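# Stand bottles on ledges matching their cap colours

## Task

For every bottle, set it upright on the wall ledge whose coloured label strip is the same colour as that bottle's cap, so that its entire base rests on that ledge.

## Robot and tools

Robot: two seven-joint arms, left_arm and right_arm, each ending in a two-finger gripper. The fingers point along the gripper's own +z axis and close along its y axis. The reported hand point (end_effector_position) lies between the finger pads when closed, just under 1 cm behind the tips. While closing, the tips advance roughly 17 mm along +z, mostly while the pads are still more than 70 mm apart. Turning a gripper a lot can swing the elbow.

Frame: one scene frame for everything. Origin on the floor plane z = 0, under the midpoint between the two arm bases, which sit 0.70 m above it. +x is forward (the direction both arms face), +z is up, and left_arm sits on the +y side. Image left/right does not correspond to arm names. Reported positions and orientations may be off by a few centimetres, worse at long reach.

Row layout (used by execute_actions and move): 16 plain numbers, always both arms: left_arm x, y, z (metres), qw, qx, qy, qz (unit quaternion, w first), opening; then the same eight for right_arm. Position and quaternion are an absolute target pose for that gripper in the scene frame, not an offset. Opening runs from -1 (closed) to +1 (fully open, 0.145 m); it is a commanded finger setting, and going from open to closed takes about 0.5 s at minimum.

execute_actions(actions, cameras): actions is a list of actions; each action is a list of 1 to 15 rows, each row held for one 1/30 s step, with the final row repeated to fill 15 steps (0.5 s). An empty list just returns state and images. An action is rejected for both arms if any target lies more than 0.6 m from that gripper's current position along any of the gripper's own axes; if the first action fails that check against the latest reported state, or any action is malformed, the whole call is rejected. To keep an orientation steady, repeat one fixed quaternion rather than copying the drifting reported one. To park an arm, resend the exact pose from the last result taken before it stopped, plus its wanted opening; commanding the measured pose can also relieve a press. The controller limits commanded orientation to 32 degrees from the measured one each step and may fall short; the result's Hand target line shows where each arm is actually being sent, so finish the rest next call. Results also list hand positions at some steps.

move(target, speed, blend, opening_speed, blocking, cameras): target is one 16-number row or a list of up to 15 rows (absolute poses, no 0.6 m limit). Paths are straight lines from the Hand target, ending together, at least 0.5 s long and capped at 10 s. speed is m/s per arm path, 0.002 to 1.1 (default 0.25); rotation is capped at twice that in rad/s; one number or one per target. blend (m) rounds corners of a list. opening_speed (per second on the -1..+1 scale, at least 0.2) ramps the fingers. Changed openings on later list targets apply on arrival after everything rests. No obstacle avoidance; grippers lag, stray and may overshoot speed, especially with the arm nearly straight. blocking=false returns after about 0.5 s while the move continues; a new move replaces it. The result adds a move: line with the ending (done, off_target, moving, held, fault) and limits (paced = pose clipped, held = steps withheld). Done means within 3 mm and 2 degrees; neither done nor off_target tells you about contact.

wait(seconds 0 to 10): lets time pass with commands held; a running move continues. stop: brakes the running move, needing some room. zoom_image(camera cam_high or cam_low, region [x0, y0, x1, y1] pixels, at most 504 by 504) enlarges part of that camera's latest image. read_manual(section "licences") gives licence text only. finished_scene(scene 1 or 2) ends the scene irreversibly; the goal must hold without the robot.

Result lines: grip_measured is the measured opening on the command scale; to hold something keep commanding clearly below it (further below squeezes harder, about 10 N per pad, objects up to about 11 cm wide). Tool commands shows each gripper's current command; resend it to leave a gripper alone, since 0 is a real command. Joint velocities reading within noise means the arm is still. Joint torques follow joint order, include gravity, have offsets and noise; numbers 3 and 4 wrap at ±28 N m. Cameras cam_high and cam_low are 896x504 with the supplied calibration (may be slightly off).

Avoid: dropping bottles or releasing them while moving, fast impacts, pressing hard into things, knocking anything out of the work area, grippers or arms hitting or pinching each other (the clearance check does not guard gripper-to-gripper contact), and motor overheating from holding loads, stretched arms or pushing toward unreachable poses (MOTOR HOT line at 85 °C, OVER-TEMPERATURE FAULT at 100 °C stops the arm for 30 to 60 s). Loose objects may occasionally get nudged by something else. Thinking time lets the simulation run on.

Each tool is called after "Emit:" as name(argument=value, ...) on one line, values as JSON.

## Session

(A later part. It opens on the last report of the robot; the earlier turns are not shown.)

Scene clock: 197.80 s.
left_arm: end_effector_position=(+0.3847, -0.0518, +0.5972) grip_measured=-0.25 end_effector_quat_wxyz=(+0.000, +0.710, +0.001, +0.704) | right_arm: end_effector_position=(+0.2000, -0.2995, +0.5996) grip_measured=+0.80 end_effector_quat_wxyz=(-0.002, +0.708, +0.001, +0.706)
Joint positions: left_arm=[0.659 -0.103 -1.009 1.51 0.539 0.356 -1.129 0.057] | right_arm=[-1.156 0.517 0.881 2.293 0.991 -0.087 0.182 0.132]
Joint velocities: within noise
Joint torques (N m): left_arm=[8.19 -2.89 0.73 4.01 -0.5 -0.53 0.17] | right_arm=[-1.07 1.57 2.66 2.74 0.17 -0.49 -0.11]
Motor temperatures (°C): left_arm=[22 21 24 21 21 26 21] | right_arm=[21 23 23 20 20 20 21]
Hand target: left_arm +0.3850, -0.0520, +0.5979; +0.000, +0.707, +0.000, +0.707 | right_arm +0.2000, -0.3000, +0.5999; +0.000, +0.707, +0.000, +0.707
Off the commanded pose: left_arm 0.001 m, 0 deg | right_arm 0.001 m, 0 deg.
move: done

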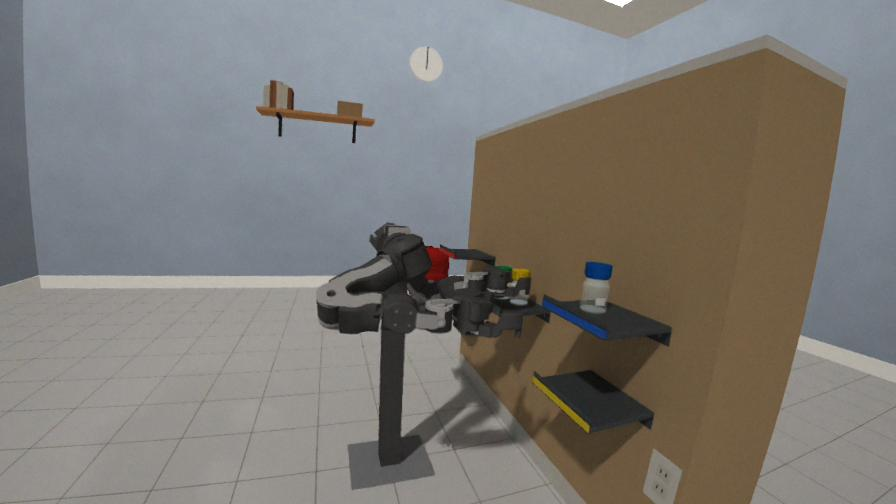

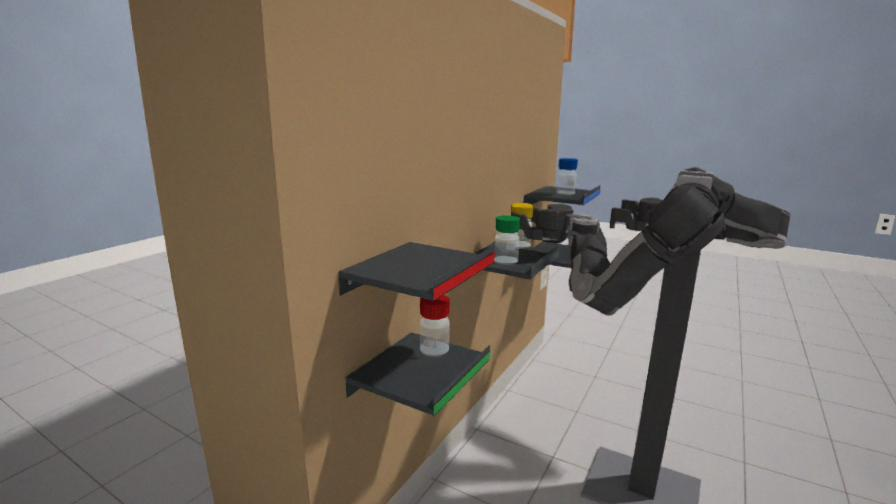

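Emit:
move(target=[[0.385,-0.052,0.5895,0,0.7071,0,0.7071,-1,0.2,-0.3,0.6,0,0.7071,0,0.7071,0.8],[0.385,-0.052,0.5905,0,0.7071,0,0.7071,0.1,0.2,-0.3,0.6,0,0.7071,0,0.7071,0.8],[0.26,-0.045,0.6,0,0.7071,0,0.7071,0.1,0.2,-0.3,0.6,0,0.7071,0,0.7071,0.8],[0.25,0.15,0.58,0,0.7071,0,0.7071,0.1,0.23,-0.25,0.6,0,0.7071,0,0.7071,0.8],[0.24,0.345,0.5,0,0.7071,0,0.7071,1,0.26,-0.07,0.597,0,0.7071,0,0.7071,0.2]], speed=[0.05,0.05,0.18,0.25,0.25], blend=[0,0,0.02,0.04,0], opening_speed=3)

Emit:
zoom_image(camera="cam_high", region=[440, 220, 580, 330])

Emit:
zoom_image(camera="cam_low", region=[420, 170, 640, 360])

Scene clock: 223.47 s.
left_arm: end_effector_position=(+0.2412, +0.3442, +0.5008) grip_measured=+1.00 end_effector_quat_wxyz=(-0.028, +0.793, -0.006, +0.608) | right_arm: end_effector_position=(+0.2599, -0.0687, +0.5972) grip_measured=+0.20 end_effector_quat_wxyz=(-0.003, +0.706, +0.002, +0.708)
Joint positions: left_arm=[0.49 1.747 -1.563 1.895 1.357 -0.789 -0.294 0.145] | right_arm=[-0.272 0.075 -0.638 2.38 -0.118 0.54 -0.567 0.09]
Joint velocities: within noise
Joint torques (N m): left_arm=[2.36 6.84 0.98 0.69 0.06 -0.58 0.23] | right_arm=[1.09 -1.41 0.02 4 -0.24 -0.29 -0.08]
Motor temperatures (°C): left_arm=[24 22 23 22 22 25 21] | right_arm=[20 23 23 20 20 20 21]
Hand target: left_arm +0.2403, +0.3450, +0.5001; -0.028, +0.794, -0.007, +0.607 | right_arm +0.2600, -0.0700, +0.5970; +0.000, +0.707, +0.000, +0.707
Off the commanded pose: left_arm 0.002 m, 15 deg | right_arm 0.001 m, 0 deg.
joint read past its limit (left arm) — joint 6 (wrist pitch), lower limit.
joint sent to its limit (left arm) — joint 3 (upper arm roll), lower limit; joint 6 (wrist pitch), lower limit. The joint targets are off in orientation, not in position.
move: off_target (left_arm); target 5's new opening was sent with left_arm's hand 0.002 m and 15 deg from that target

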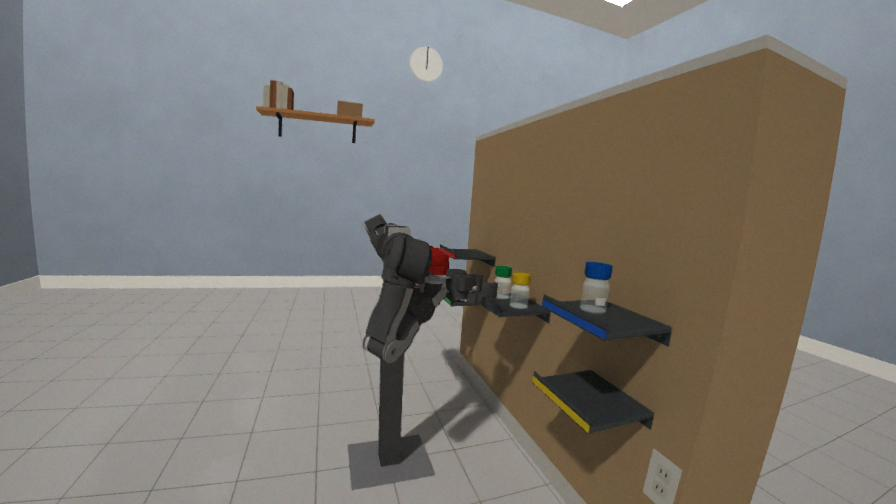

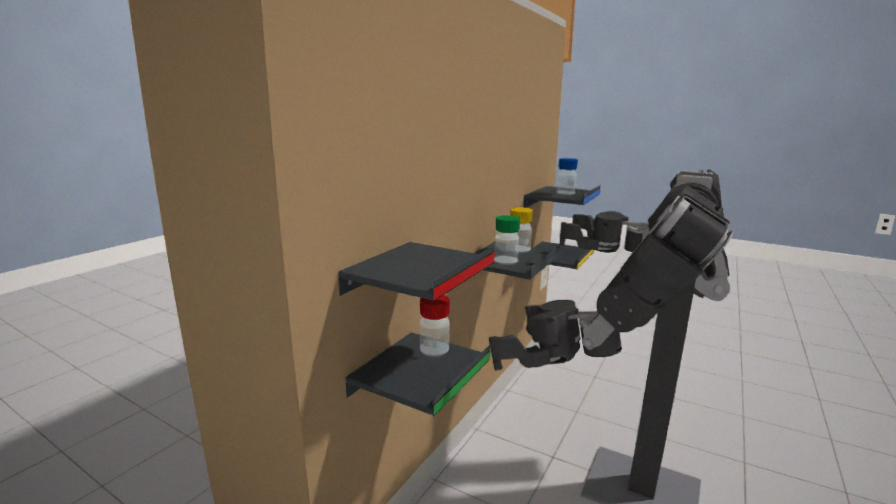

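Scaled by 3.600 from the camera's 896x504 image, which has a finer 1280x720 frame.

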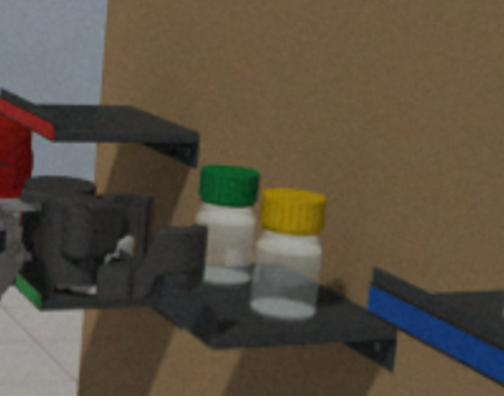

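Scaled by 2.291 from the camera's 896x504 image, which has a finer 1280x720 frame.

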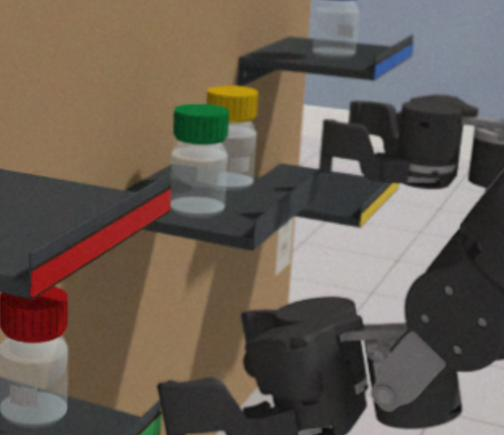

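Emit:
move(target=[[0.28,0.345,0.525,0,0.7071,0,0.7071,1,0.385,-0.053,0.592,0,0.7071,0,0.7071,0.2],[0.28,0.345,0.525,0,0.7071,0,0.7071,1,0.385,-0.053,0.592,0,0.7071,0,0.7071,-1],[0.30,0.35,0.515,0,0.7071,0,0.7071,1,0.385,-0.053,0.642,0,0.7071,0,0.7071,-1]], speed=[0.18,0.1,0.1], opening_speed=3)

Emit:
zoom_image(camera="cam_high", region=[440, 220, 580, 330])

Emit:
zoom_image(camera="cam_low", region=[380, 180, 600, 420])

Scene clock: 243.17 s.
left_arm: end_effector_position=(+0.3000, +0.3512, +0.5162) grip_measured=+1.00 end_effector_quat_wxyz=(-0.009, +0.736, -0.001, +0.677) | right_arm: end_effector_position=(+0.3850, -0.0513, +0.6409) grip_measured=-0.27 end_effector_quat_wxyz=(-0.002, +0.709, +0.003, +0.706)
Joint positions: left_arm=[0.671 1.565 -1.553 1.677 1.438 -0.788 -0.185 0.145] | right_arm=[0.381 -0.133 -0.418 1.922 0.052 0.756 -0.465 0.056]
Joint velocities: within noise
Joint torques (N m): left_arm=[2.89 5.1 2.69 0.49 0.11 -0.63 0.23] | right_arm=[4.84 -2.41 0.39 3.75 -0.17 -0.51 -0.12]
Motor temperatures (°C): left_arm=[22 23 23 21 21 25 21] | right_arm=[21 23 23 20 20 20 21]
Hand target: left_arm +0.3002, +0.3499, +0.5152; -0.006, +0.737, -0.002, +0.676 | right_arm +0.3850, -0.0529, +0.6420; +0.000, +0.707, +0.000, +0.707
Off the commanded pose: left_arm 0.002 m, 5 deg | right_arm 0.002 m, 0 deg.
joint read past its limit (left arm) — joint 6 (wrist pitch), lower limit.
joint sent to its limit (left arm) — joint 6 (wrist pitch), lower limit. The joint targets are off in orientation, not in position.
move: off_target (left_arm)

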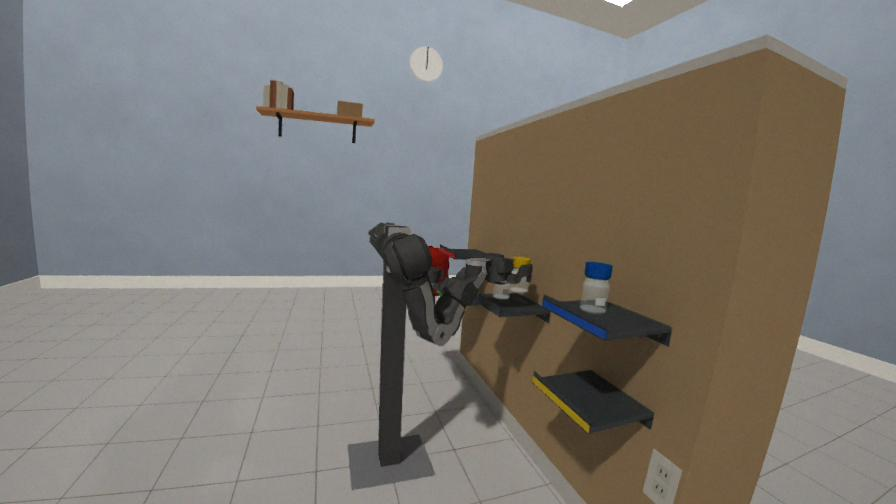

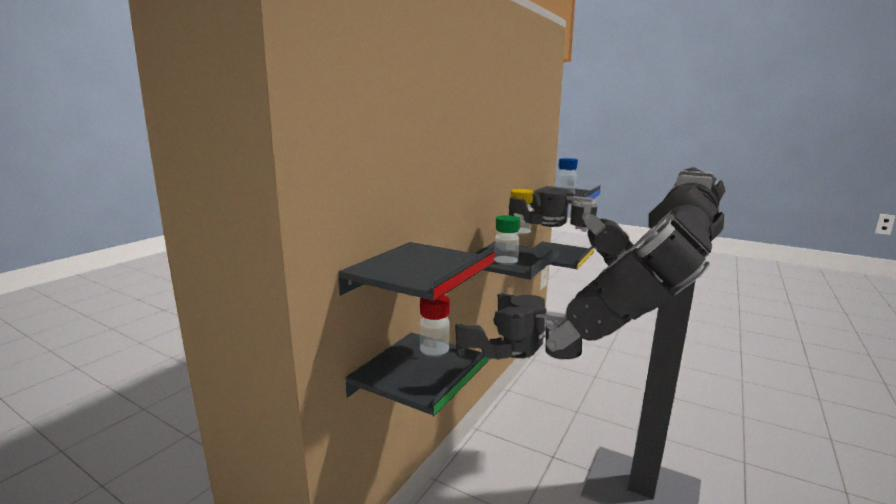

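Scaled by 3.600 from the camera's 896x504 image, which has a finer 1280x720 frame.

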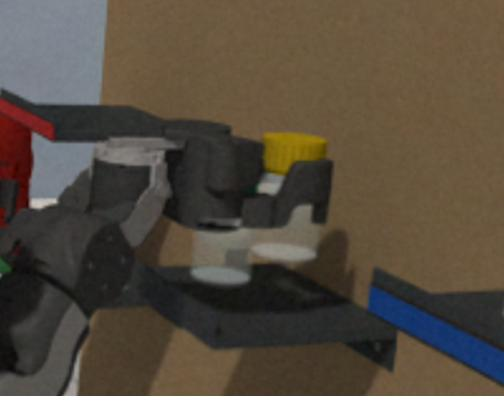

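Scaled by 2.100 from the camera's 896x504 image, which has a finer 1280x720 frame.

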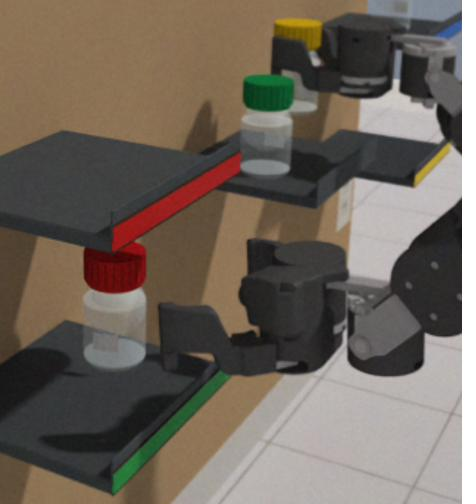

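Emit:
move(target=[[0.393,0.355,0.502,0,0.7071,0,0.7071,1,0.27,-0.053,0.645,0,0.7071,0,0.7071,-1],[0.393,0.355,0.502,0,0.7071,0,0.7071,-1,0.265,-0.06,0.643,0,0.7071,0,0.7071,-1],[0.393,0.355,0.55,0,0.7071,0,0.7071,-1,0.25,-0.2,0.58,0,0.7071,0,0.7071,-1],[0.36,0.355,0.552,0,0.7071,0,0.7071,-1,0.25,-0.375,0.548,0,0.7071,0,0.7071,-1]], speed=[0.13,0.1,0.2,0.22], opening_speed=3)

Emit:
zoom_image(camera="cam_low", region=[380, 180, 600, 420])

Scene clock: 259.40 s.
left_arm: end_effector_position=(+0.3605, +0.3545, +0.5511) grip_measured=-0.30 end_effector_quat_wxyz=(+0.002, +0.710, -0.001, +0.705) | right_arm: end_effector_position=(+0.2498, -0.3757, +0.5444) grip_measured=-0.27 end_effector_quat_wxyz=(+0.000, +0.713, -0.002, +0.701)
Joint positions: left_arm=[0.871 1.438 -1.494 1.515 1.508 -0.613 -0.09 0.053] | right_arm=[-0.626 0.6 0.736 1.741 0.817 0.004 0.463 0.056]
Joint velocities: within noise
Joint torques (N m): left_arm=[4.89 5.13 2.82 0.94 0.03 -0.97 -0.05] | right_arm=[0.96 4.84 4.11 3.73 0.51 -0.64 0.15]
Motor temperatures (°C): left_arm=[23 23 24 21 21 25 21] | right_arm=[21 23 22 20 20 20 21]
Hand target: left_arm +0.3600, +0.3550, +0.5520; +0.000, +0.707, +0.000, +0.707 | right_arm +0.2500, -0.3750, +0.5480; +0.000, +0.707, +0.000, +0.707
Off the commanded pose: left_arm 0.001 m, 0 deg | right_arm 0.004 m, 1 deg.
move: off_target (right_arm)

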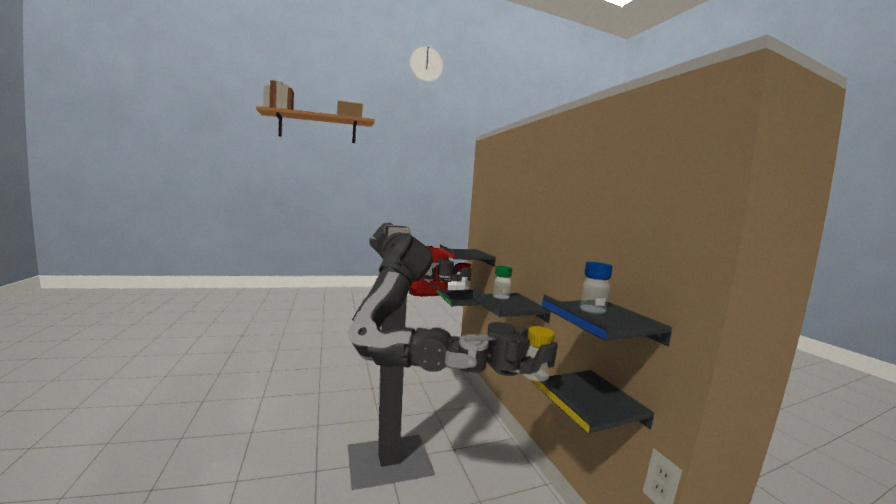

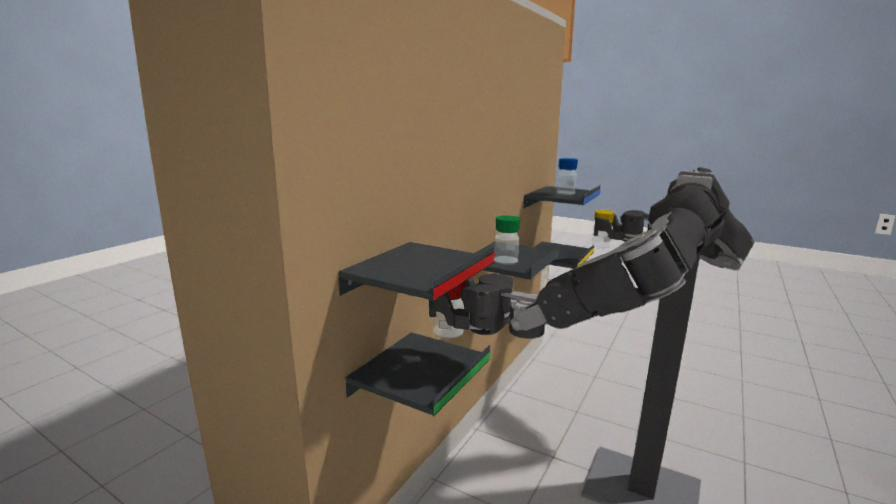

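Scaled by 2.100 from the camera's 896x504 image, which has a finer 1280x720 frame.

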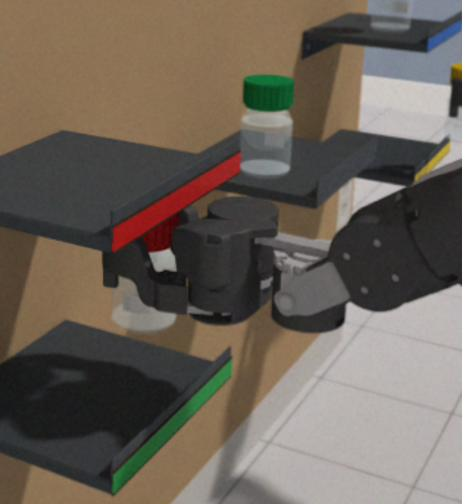

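Emit:
move(target=[[0.255,0.358,0.552,0,0.7071,0,0.7071,-1,0.385,-0.385,0.548,0,0.7071,0,0.7071,-1],[0.255,0.36,0.74,0,0.7071,0,0.7071,-1,0.385,-0.385,0.503,0,0.7071,0,0.7071,-1],[0.385,0.38,0.738,0,0.7071,0,0.7071,-1,0.385,-0.385,0.4955,0,0.7071,0,0.7071,-1],[0.385,0.38,0.70,0,0.7071,0,0.7071,-1,0.385,-0.385,0.4955,0,0.7071,0,0.7071,0.8]], speed=[0.15,0.2,0.16,0.08], opening_speed=3)

Emit:
zoom_image(camera="cam_low", region=[380, 130, 600, 350])

Emit:
zoom_image(camera="cam_high", region=[500, 290, 680, 440])

Scene clock: 281.67 s.
left_arm: end_effector_position=(+0.3853, +0.3803, +0.7006) grip_measured=-0.56 end_effector_quat_wxyz=(-0.001, +0.708, +0.001, +0.706) | right_arm: end_effector_position=(+0.3848, -0.3865, +0.4965) grip_measured=+0.80 end_effector_quat_wxyz=(+0.003, +0.707, -0.001, +0.707)
Joint positions: left_arm=[1.566 1.543 -1.545 1.513 1.568 0.023 0.027 0.034] | right_arm=[0.179 0.657 0.213 1.043 0.587 -0.133 0.468 0.132]
Joint velocities: within noise
Joint torques (N m): left_arm=[4.97 0.44 3.22 0.46 0.21 -0.9 0.17] | right_arm=[4.34 5.84 1.74 3.18 0.4 -0.48 0.14]
Motor temperatures (°C): left_arm=[23 23 24 21 21 26 21] | right_arm=[21 23 23 21 20 21 21]
Hand target: left_arm +0.3850, +0.3799, +0.7000; +0.000, +0.707, +0.000, +0.707 | right_arm +0.3850, -0.3850, +0.4956; +0.000, +0.707, +0.000, +0.707
Off the commanded pose: left_arm 0.001 m, 0 deg | right_arm 0.002 m, 0 deg.
move: done

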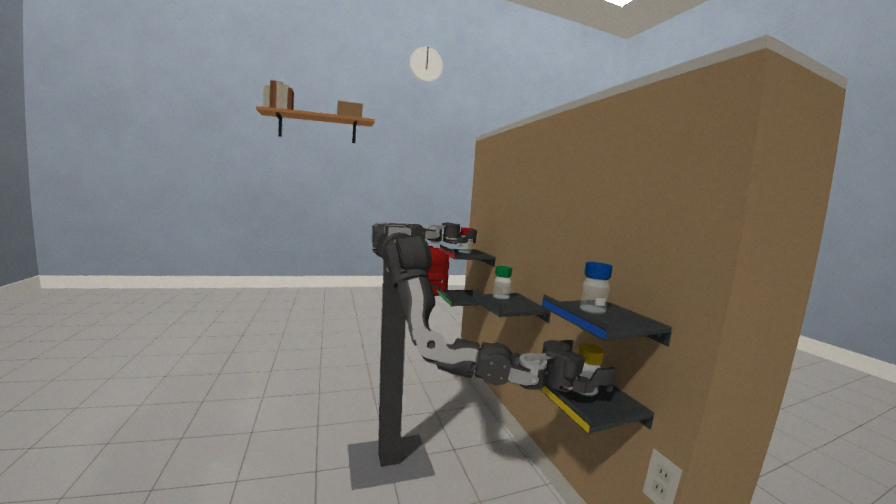

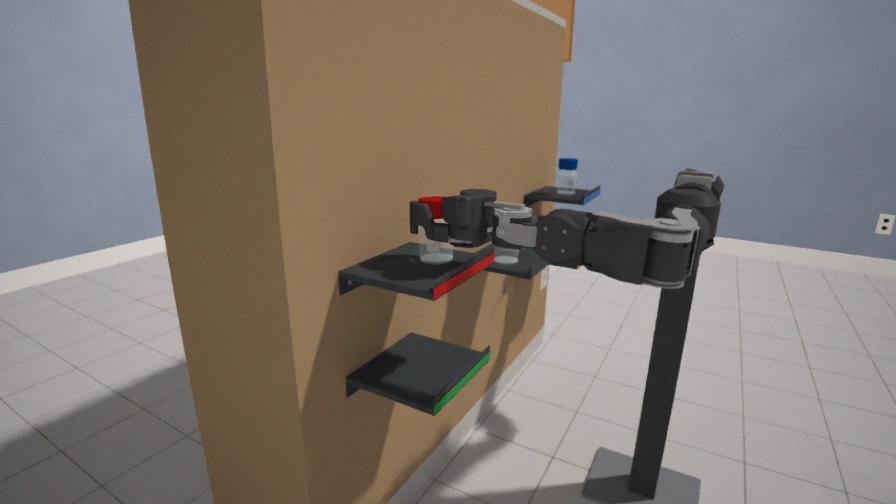

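Scaled by 2.291 from the camera's 896x504 image, which has a finer 1280x720 frame.

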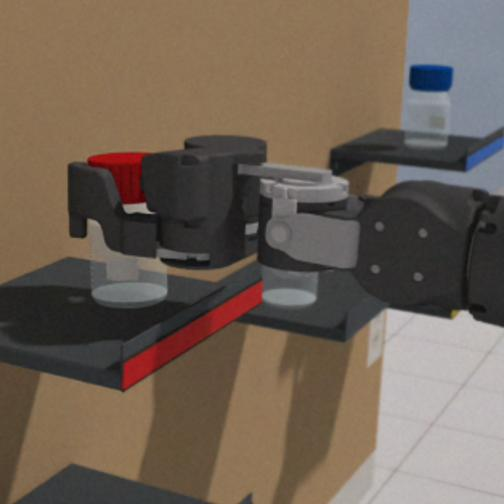

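Scaled by 2.800 from the camera's 896x504 image, which has a finer 1280x720 frame.

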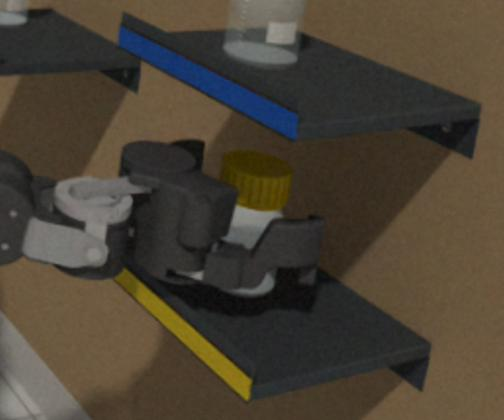

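Emit:
move(target=[[0.385,0.38,0.6895,0,0.7071,0,0.7071,-1,0.30,-0.385,0.498,0,0.7071,0,0.7071,0.8],[0.384,0.38,0.6905,0,0.7071,0,0.7071,0.8,0.25,-0.385,0.5,0,0.7071,0,0.7071,0.8],[0.245,0.37,0.70,0,0.7071,0,0.7071,0.8,0.22,-0.35,0.5,0,0.7071,0,0.7071,0.8],[0.245,0.355,0.53,0,0.7071,0,0.7071,0.8,0.22,-0.35,0.5,0,0.7071,0,0.7071,0.8],[0.245,0.18,0.58,0,0.7071,0,0.7071,0.8,0.22,-0.35,0.5,0,0.7071,0,0.7071,0.8]], speed=[0.08,0.06,0.2,0.25,0.25], blend=[0,0,0.02,0.03,0], opening_speed=2)

Emit:
zoom_image(camera="cam_low", region=[380, 130, 600, 350])

Emit:
zoom_image(camera="cam_high", region=[440, 210, 680, 440])

Scene clock: 303.27 s.
left_arm: end_effector_position=(+0.2453, +0.1797, +0.5809) grip_measured=+0.80 end_effector_quat_wxyz=(+0.006, +0.690, -0.004, +0.724) | right_arm: end_effector_position=(+0.2202, -0.3485, +0.4984) grip_measured=+0.80 end_effector_quat_wxyz=(-0.005, +0.709, +0.001, +0.705)
Joint positions: left_arm=[0.569 1.383 -1.552 2.434 0.604 -0.441 -1.267 0.132] | right_arm=[-0.712 0.458 0.634 1.723 0.741 -0.216 0.498 0.132]
Joint velocities: within noise
Joint torques (N m): left_arm=[2.44 2.7 1.09 3.22 -0.37 -0.14 -0.07] | right_arm=[-0.28 3.76 4 3.67 0.33 -0.47 -0.15]
Motor temperatures (°C): left_arm=[23 22 25 21 21 26 21] | right_arm=[21 24 23 21 20 21 21]
Hand target: left_arm +0.2453, +0.1801, +0.5796; +0.004, +0.691, -0.004, +0.723 | right_arm +0.2200, -0.3500, +0.5000; +0.000, +0.707, +0.000, +0.707
Off the commanded pose: left_arm 0.001 m, 3 deg | right_arm 0.002 m, 1 deg.
joint read past its limit (left arm) — joint 4 (elbow), upper limit, where the elbow is as bent as it goes.
joint sent to its limit (left arm) — joint 4 (elbow), upper limit, where the elbow is as bent as it goes. The joint targets are off in orientation, not in position.
move: off_target (left_arm); target 2's new opening was sent with left_arm's hand 0.010 m and 2 deg from that target

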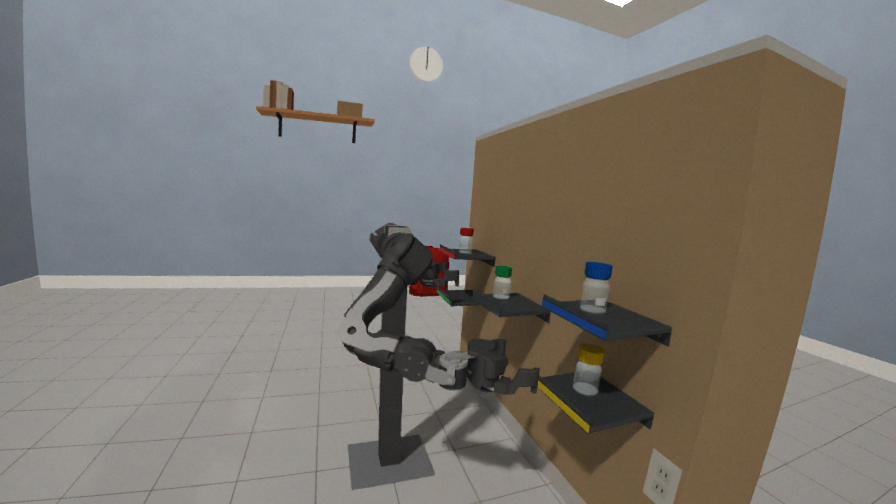

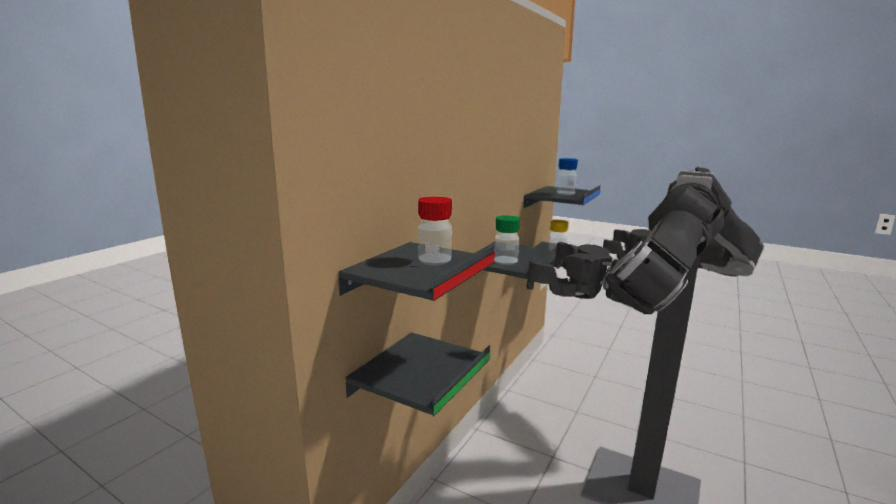

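Scaled by 2.291 from the camera's 896x504 image, which has a finer 1280x720 frame.

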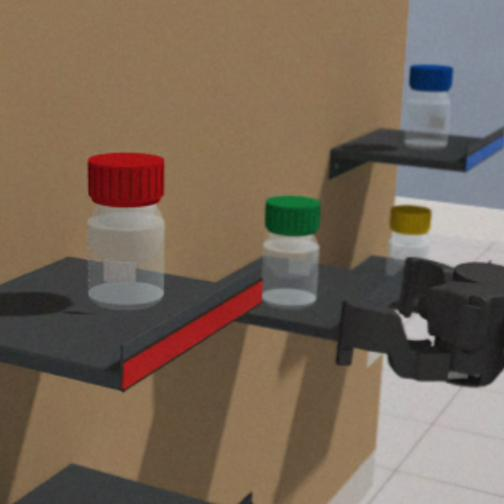

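Scaled by 2.100 from the camera's 896x504 image, which has a finer 1280x720 frame.

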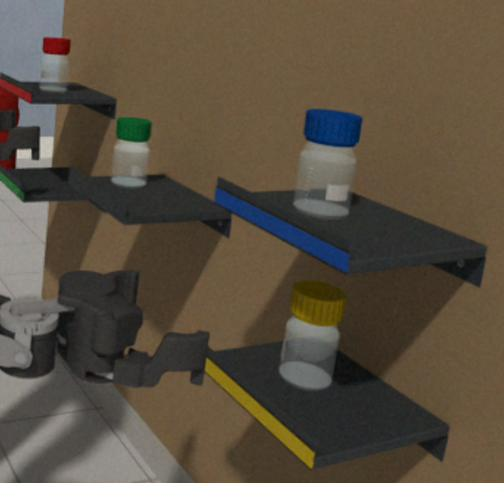

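Emit:
move(target=[[0.265,0.055,0.595,0,0.7071,0,0.7071,0.8,0.22,-0.35,0.5,0,0.7071,0,0.7071,0.8],[0.387,0.051,0.592,0,0.7071,0,0.7071,0.8,0.22,-0.35,0.5,0,0.7071,0,0.7071,0.8],[0.387,0.051,0.592,0,0.7071,0,0.7071,-1,0.22,-0.35,0.5,0,0.7071,0,0.7071,0.8],[0.387,0.051,0.642,0,0.7071,0,0.7071,-1,0.22,-0.35,0.5,0,0.7071,0,0.7071,0.8],[0.27,0.06,0.64,0,0.7071,0,0.7071,-1,0.22,-0.35,0.5,0,0.7071,0,0.7071,0.8]], speed=[0.22,0.16,0.1,0.12,0.16], opening_speed=3)

Emit:
zoom_image(camera="cam_low", region=[380, 130, 640, 350])

Scene clock: 320.60 s.
left_arm: end_effector_position=(+0.2700, +0.0588, +0.6390) grip_measured=-0.33 end_effector_quat_wxyz=(+0.002, +0.709, -0.003, +0.705) | right_arm: end_effector_position=(+0.2202, -0.3485, +0.4984) grip_measured=+0.80 end_effector_quat_wxyz=(-0.005, +0.709, +0.001, +0.705)
Joint positions: left_arm=[0.575 0.43 -1.145 2.426 0.848 0.54 -1.578 0.05] | right_arm=[-0.712 0.458 0.634 1.723 0.741 -0.216 0.498 0.132]
Joint velocities: within noise
Joint torques (N m): left_arm=[4.36 -0.46 1.78 3.43 -0.58 0.01 0.02] | right_arm=[-0.33 3.6 3.9 3.69 0.33 -0.45 -0.14]
Motor temperatures (°C): left_arm=[23 22 24 21 22 25 21] | right_arm=[21 23 23 21 20 21 21]
Hand target: left_arm +0.2700, +0.0600, +0.6400; +0.000, +0.707, +0.000, +0.707 | right_arm +0.2200, -0.3500, +0.5000; +0.000, +0.707, +0.000, +0.707
Off the commanded pose: left_arm 0.002 m, 0 deg | right_arm 0.002 m, 1 deg.
joint sent to its limit (left arm) — joint 7 (wrist yaw), lower limit. The joint targets still meet the commanded pose.
move: done

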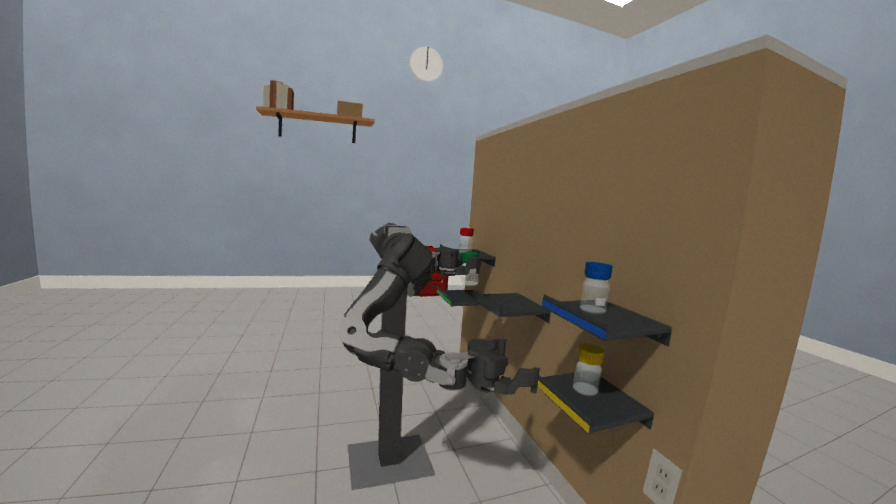

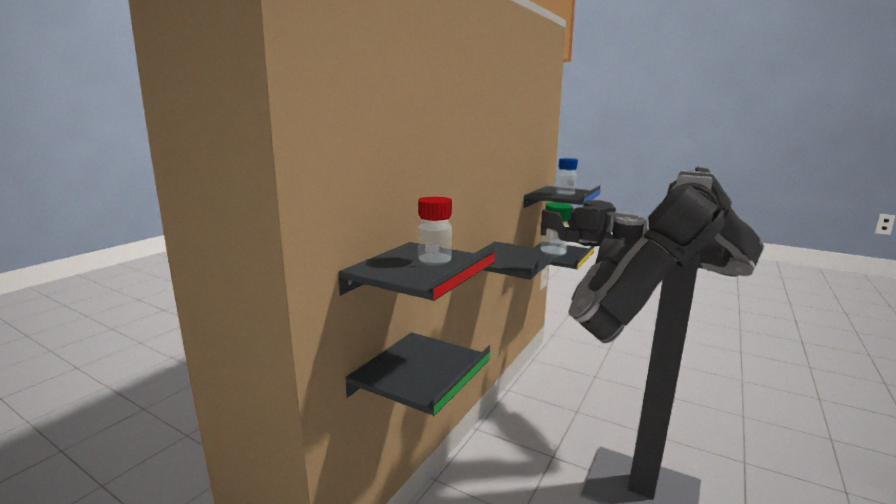

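Scaled by 1.938 from the camera's 896x504 image, which has a finer 1280x720 frame.

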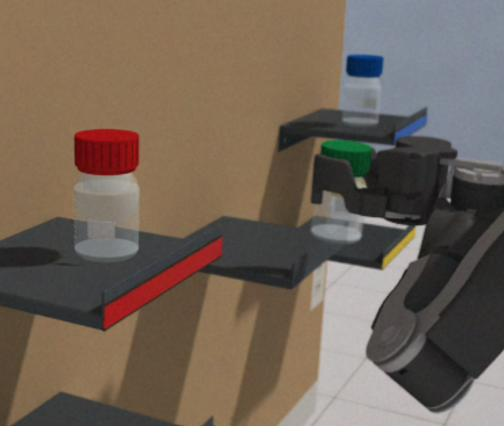

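Emit:
move(target=[[0.25,0.17,0.59,0,0.7071,0,0.7071,-1,0.22,-0.35,0.5,0,0.7071,0,0.7071,0.8],[0.255,0.36,0.55,0,0.7071,0,0.7071,-1,0.22,-0.35,0.5,0,0.7071,0,0.7071,0.8],[0.385,0.375,0.548,0,0.7071,0,0.7071,-1,0.22,-0.35,0.5,0,0.7071,0,0.7071,0.8],[0.385,0.375,0.505,0,0.7071,0,0.7071,-1,0.22,-0.35,0.5,0,0.7071,0,0.7071,0.8]], speed=[0.2,0.2,0.16,0.1], blend=[0.03,0,0,0])

Emit:
zoom_image(camera="cam_low", region=[340, 190, 600, 410])

Scene clock: 336.90 s.
left_arm: end_effector_position=(+0.3849, +0.3761, +0.5045) grip_measured=-0.33 end_effector_quat_wxyz=(-0.003, +0.709, +0.001, +0.705) | right_arm: end_effector_position=(+0.2202, -0.3485, +0.4984) grip_measured=+0.80 end_effector_quat_wxyz=(-0.005, +0.709, +0.001, +0.705)
Joint positions: left_arm=[0.779 1.211 -1.451 1.139 1.585 -0.675 0.088 0.05] | right_arm=[-0.712 0.458 0.634 1.723 0.741 -0.216 0.498 0.132]
Joint velocities: within noise
Joint torques (N m): left_arm=[5.55 5.05 3.25 0.16 0.22 -0.83 0.25] | right_arm=[-0.44 3.57 3.88 3.67 0.34 -0.47 -0.13]
Motor temperatures (°C): left_arm=[23 22 24 21 22 25 21] | right_arm=[21 23 24 21 20 21 21]
Hand target: left_arm +0.3850, +0.3750, +0.5050; +0.000, +0.707, +0.000, +0.707 | right_arm +0.2200, -0.3500, +0.5000; +0.000, +0.707, +0.000, +0.707
Off the commanded pose: left_arm 0.001 m, 0 deg | right_arm 0.002 m, 1 deg.
joint sent to its limit (left arm) — joint 5 (forearm roll), upper limit. The joint targets still meet the commanded pose.
move: done

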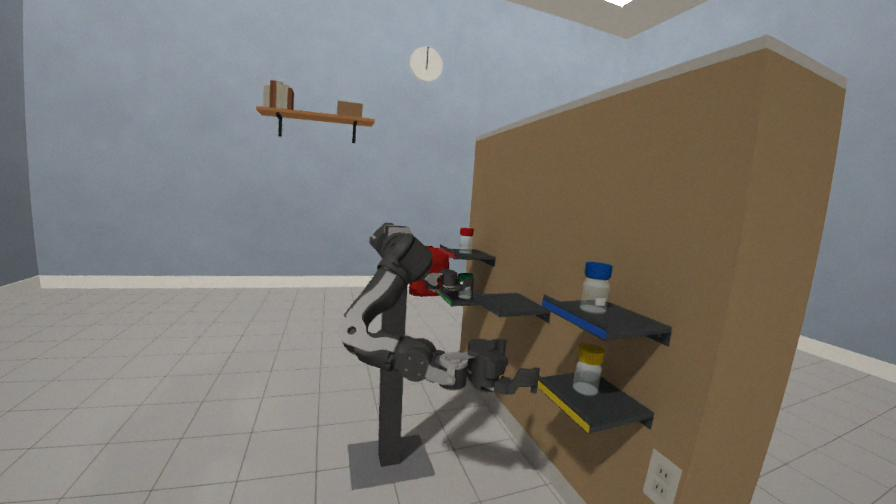

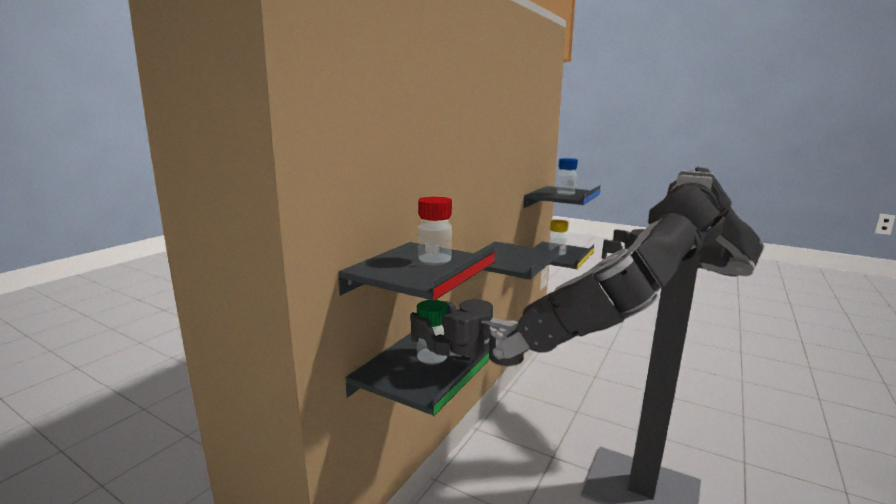

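Scaled by 1.938 from the camera's 896x504 image, which has a finer 1280x720 frame.

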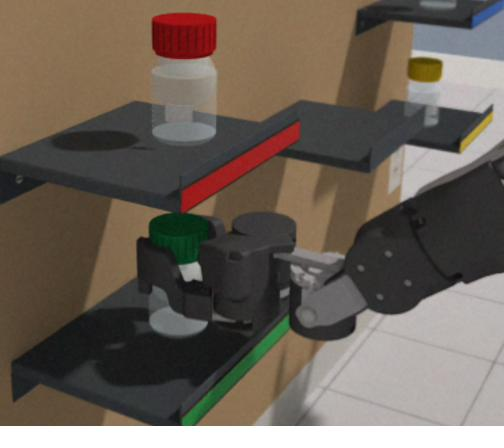

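Emit:
move(target=[[0.385,0.375,0.4955,0,0.7071,0,0.7071,-1,0.22,-0.35,0.5,0,0.7071,0,0.7071,0.8],[0.385,0.375,0.4965,0,0.7071,0,0.7071,0.8,0.22,-0.35,0.5,0,0.7071,0,0.7071,0.8],[0.25,0.36,0.505,0,0.7071,0,0.7071,0.8,0.22,-0.35,0.5,0,0.7071,0,0.7071,0.8]], speed=[0.06,0.05,0.18], opening_speed=2)

Emit:
zoom_image(camera="cam_low", region=[340, 190, 600, 410])

Scene clock: 348.77 s.
left_arm: end_effector_position=(+0.2510, +0.3598, +0.5068) grip_measured=+0.80 end_effector_quat_wxyz=(-0.006, +0.785, -0.004, +0.619) | right_arm: end_effector_position=(+0.2202, -0.3485, +0.4984) grip_measured=+0.80 end_effector_quat_wxyz=(-0.005, +0.709, +0.001, +0.705)
Joint positions: left_arm=[0.539 1.745 -1.564 1.797 1.501 -0.787 -0.093 0.132] | right_arm=[-0.712 0.458 0.634 1.723 0.741 -0.216 0.498 0.132]
Joint velocities: within noise
Joint torques (N m): left_arm=[1.96 6 1.24 0.43 0.04 -0.67 -0.01] | right_arm=[-0.33 3.65 3.9 3.73 0.33 -0.45 -0.15]
Motor temperatures (°C): left_arm=[23 23 25 21 22 25 21] | right_arm=[20 23 24 21 20 21 21]
Hand target: left_arm +0.2503, +0.3600, +0.5052; -0.007, +0.786, -0.002, +0.618 | right_arm +0.2200, -0.3500, +0.5000; +0.000, +0.707, +0.000, +0.707
Off the commanded pose: left_arm 0.002 m, 14 deg | right_arm 0.002 m, 1 deg.
joint sent to its limit (left arm) — joint 3 (upper arm roll), lower limit; joint 6 (wrist pitch), lower limit. The joint targets are off in orientation, not in position.
move: off_target (left_arm); target 2's new opening was sent with left_arm's hand 0.008 m and 2 deg from that target

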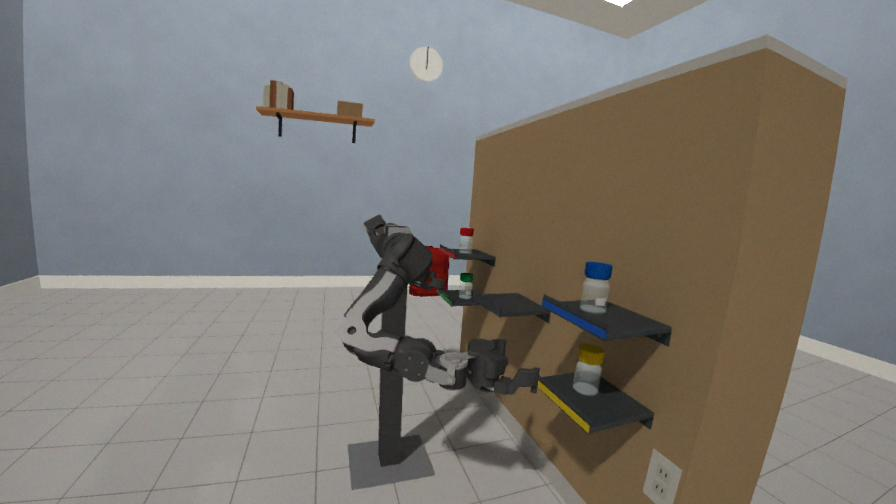

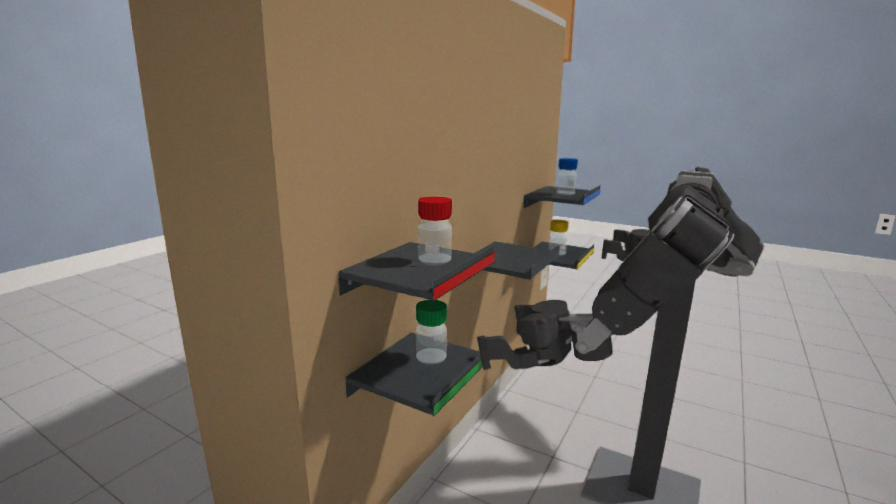

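Scaled by 1.938 from the camera's 896x504 image, which has a finer 1280x720 frame.

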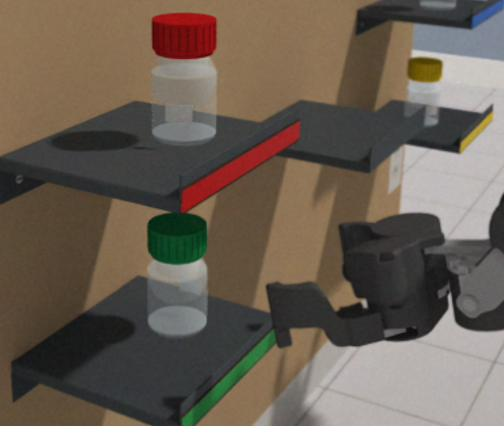

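All placed.

Emit:
finished_scene(scene=2)

The scene is finished: the task was done.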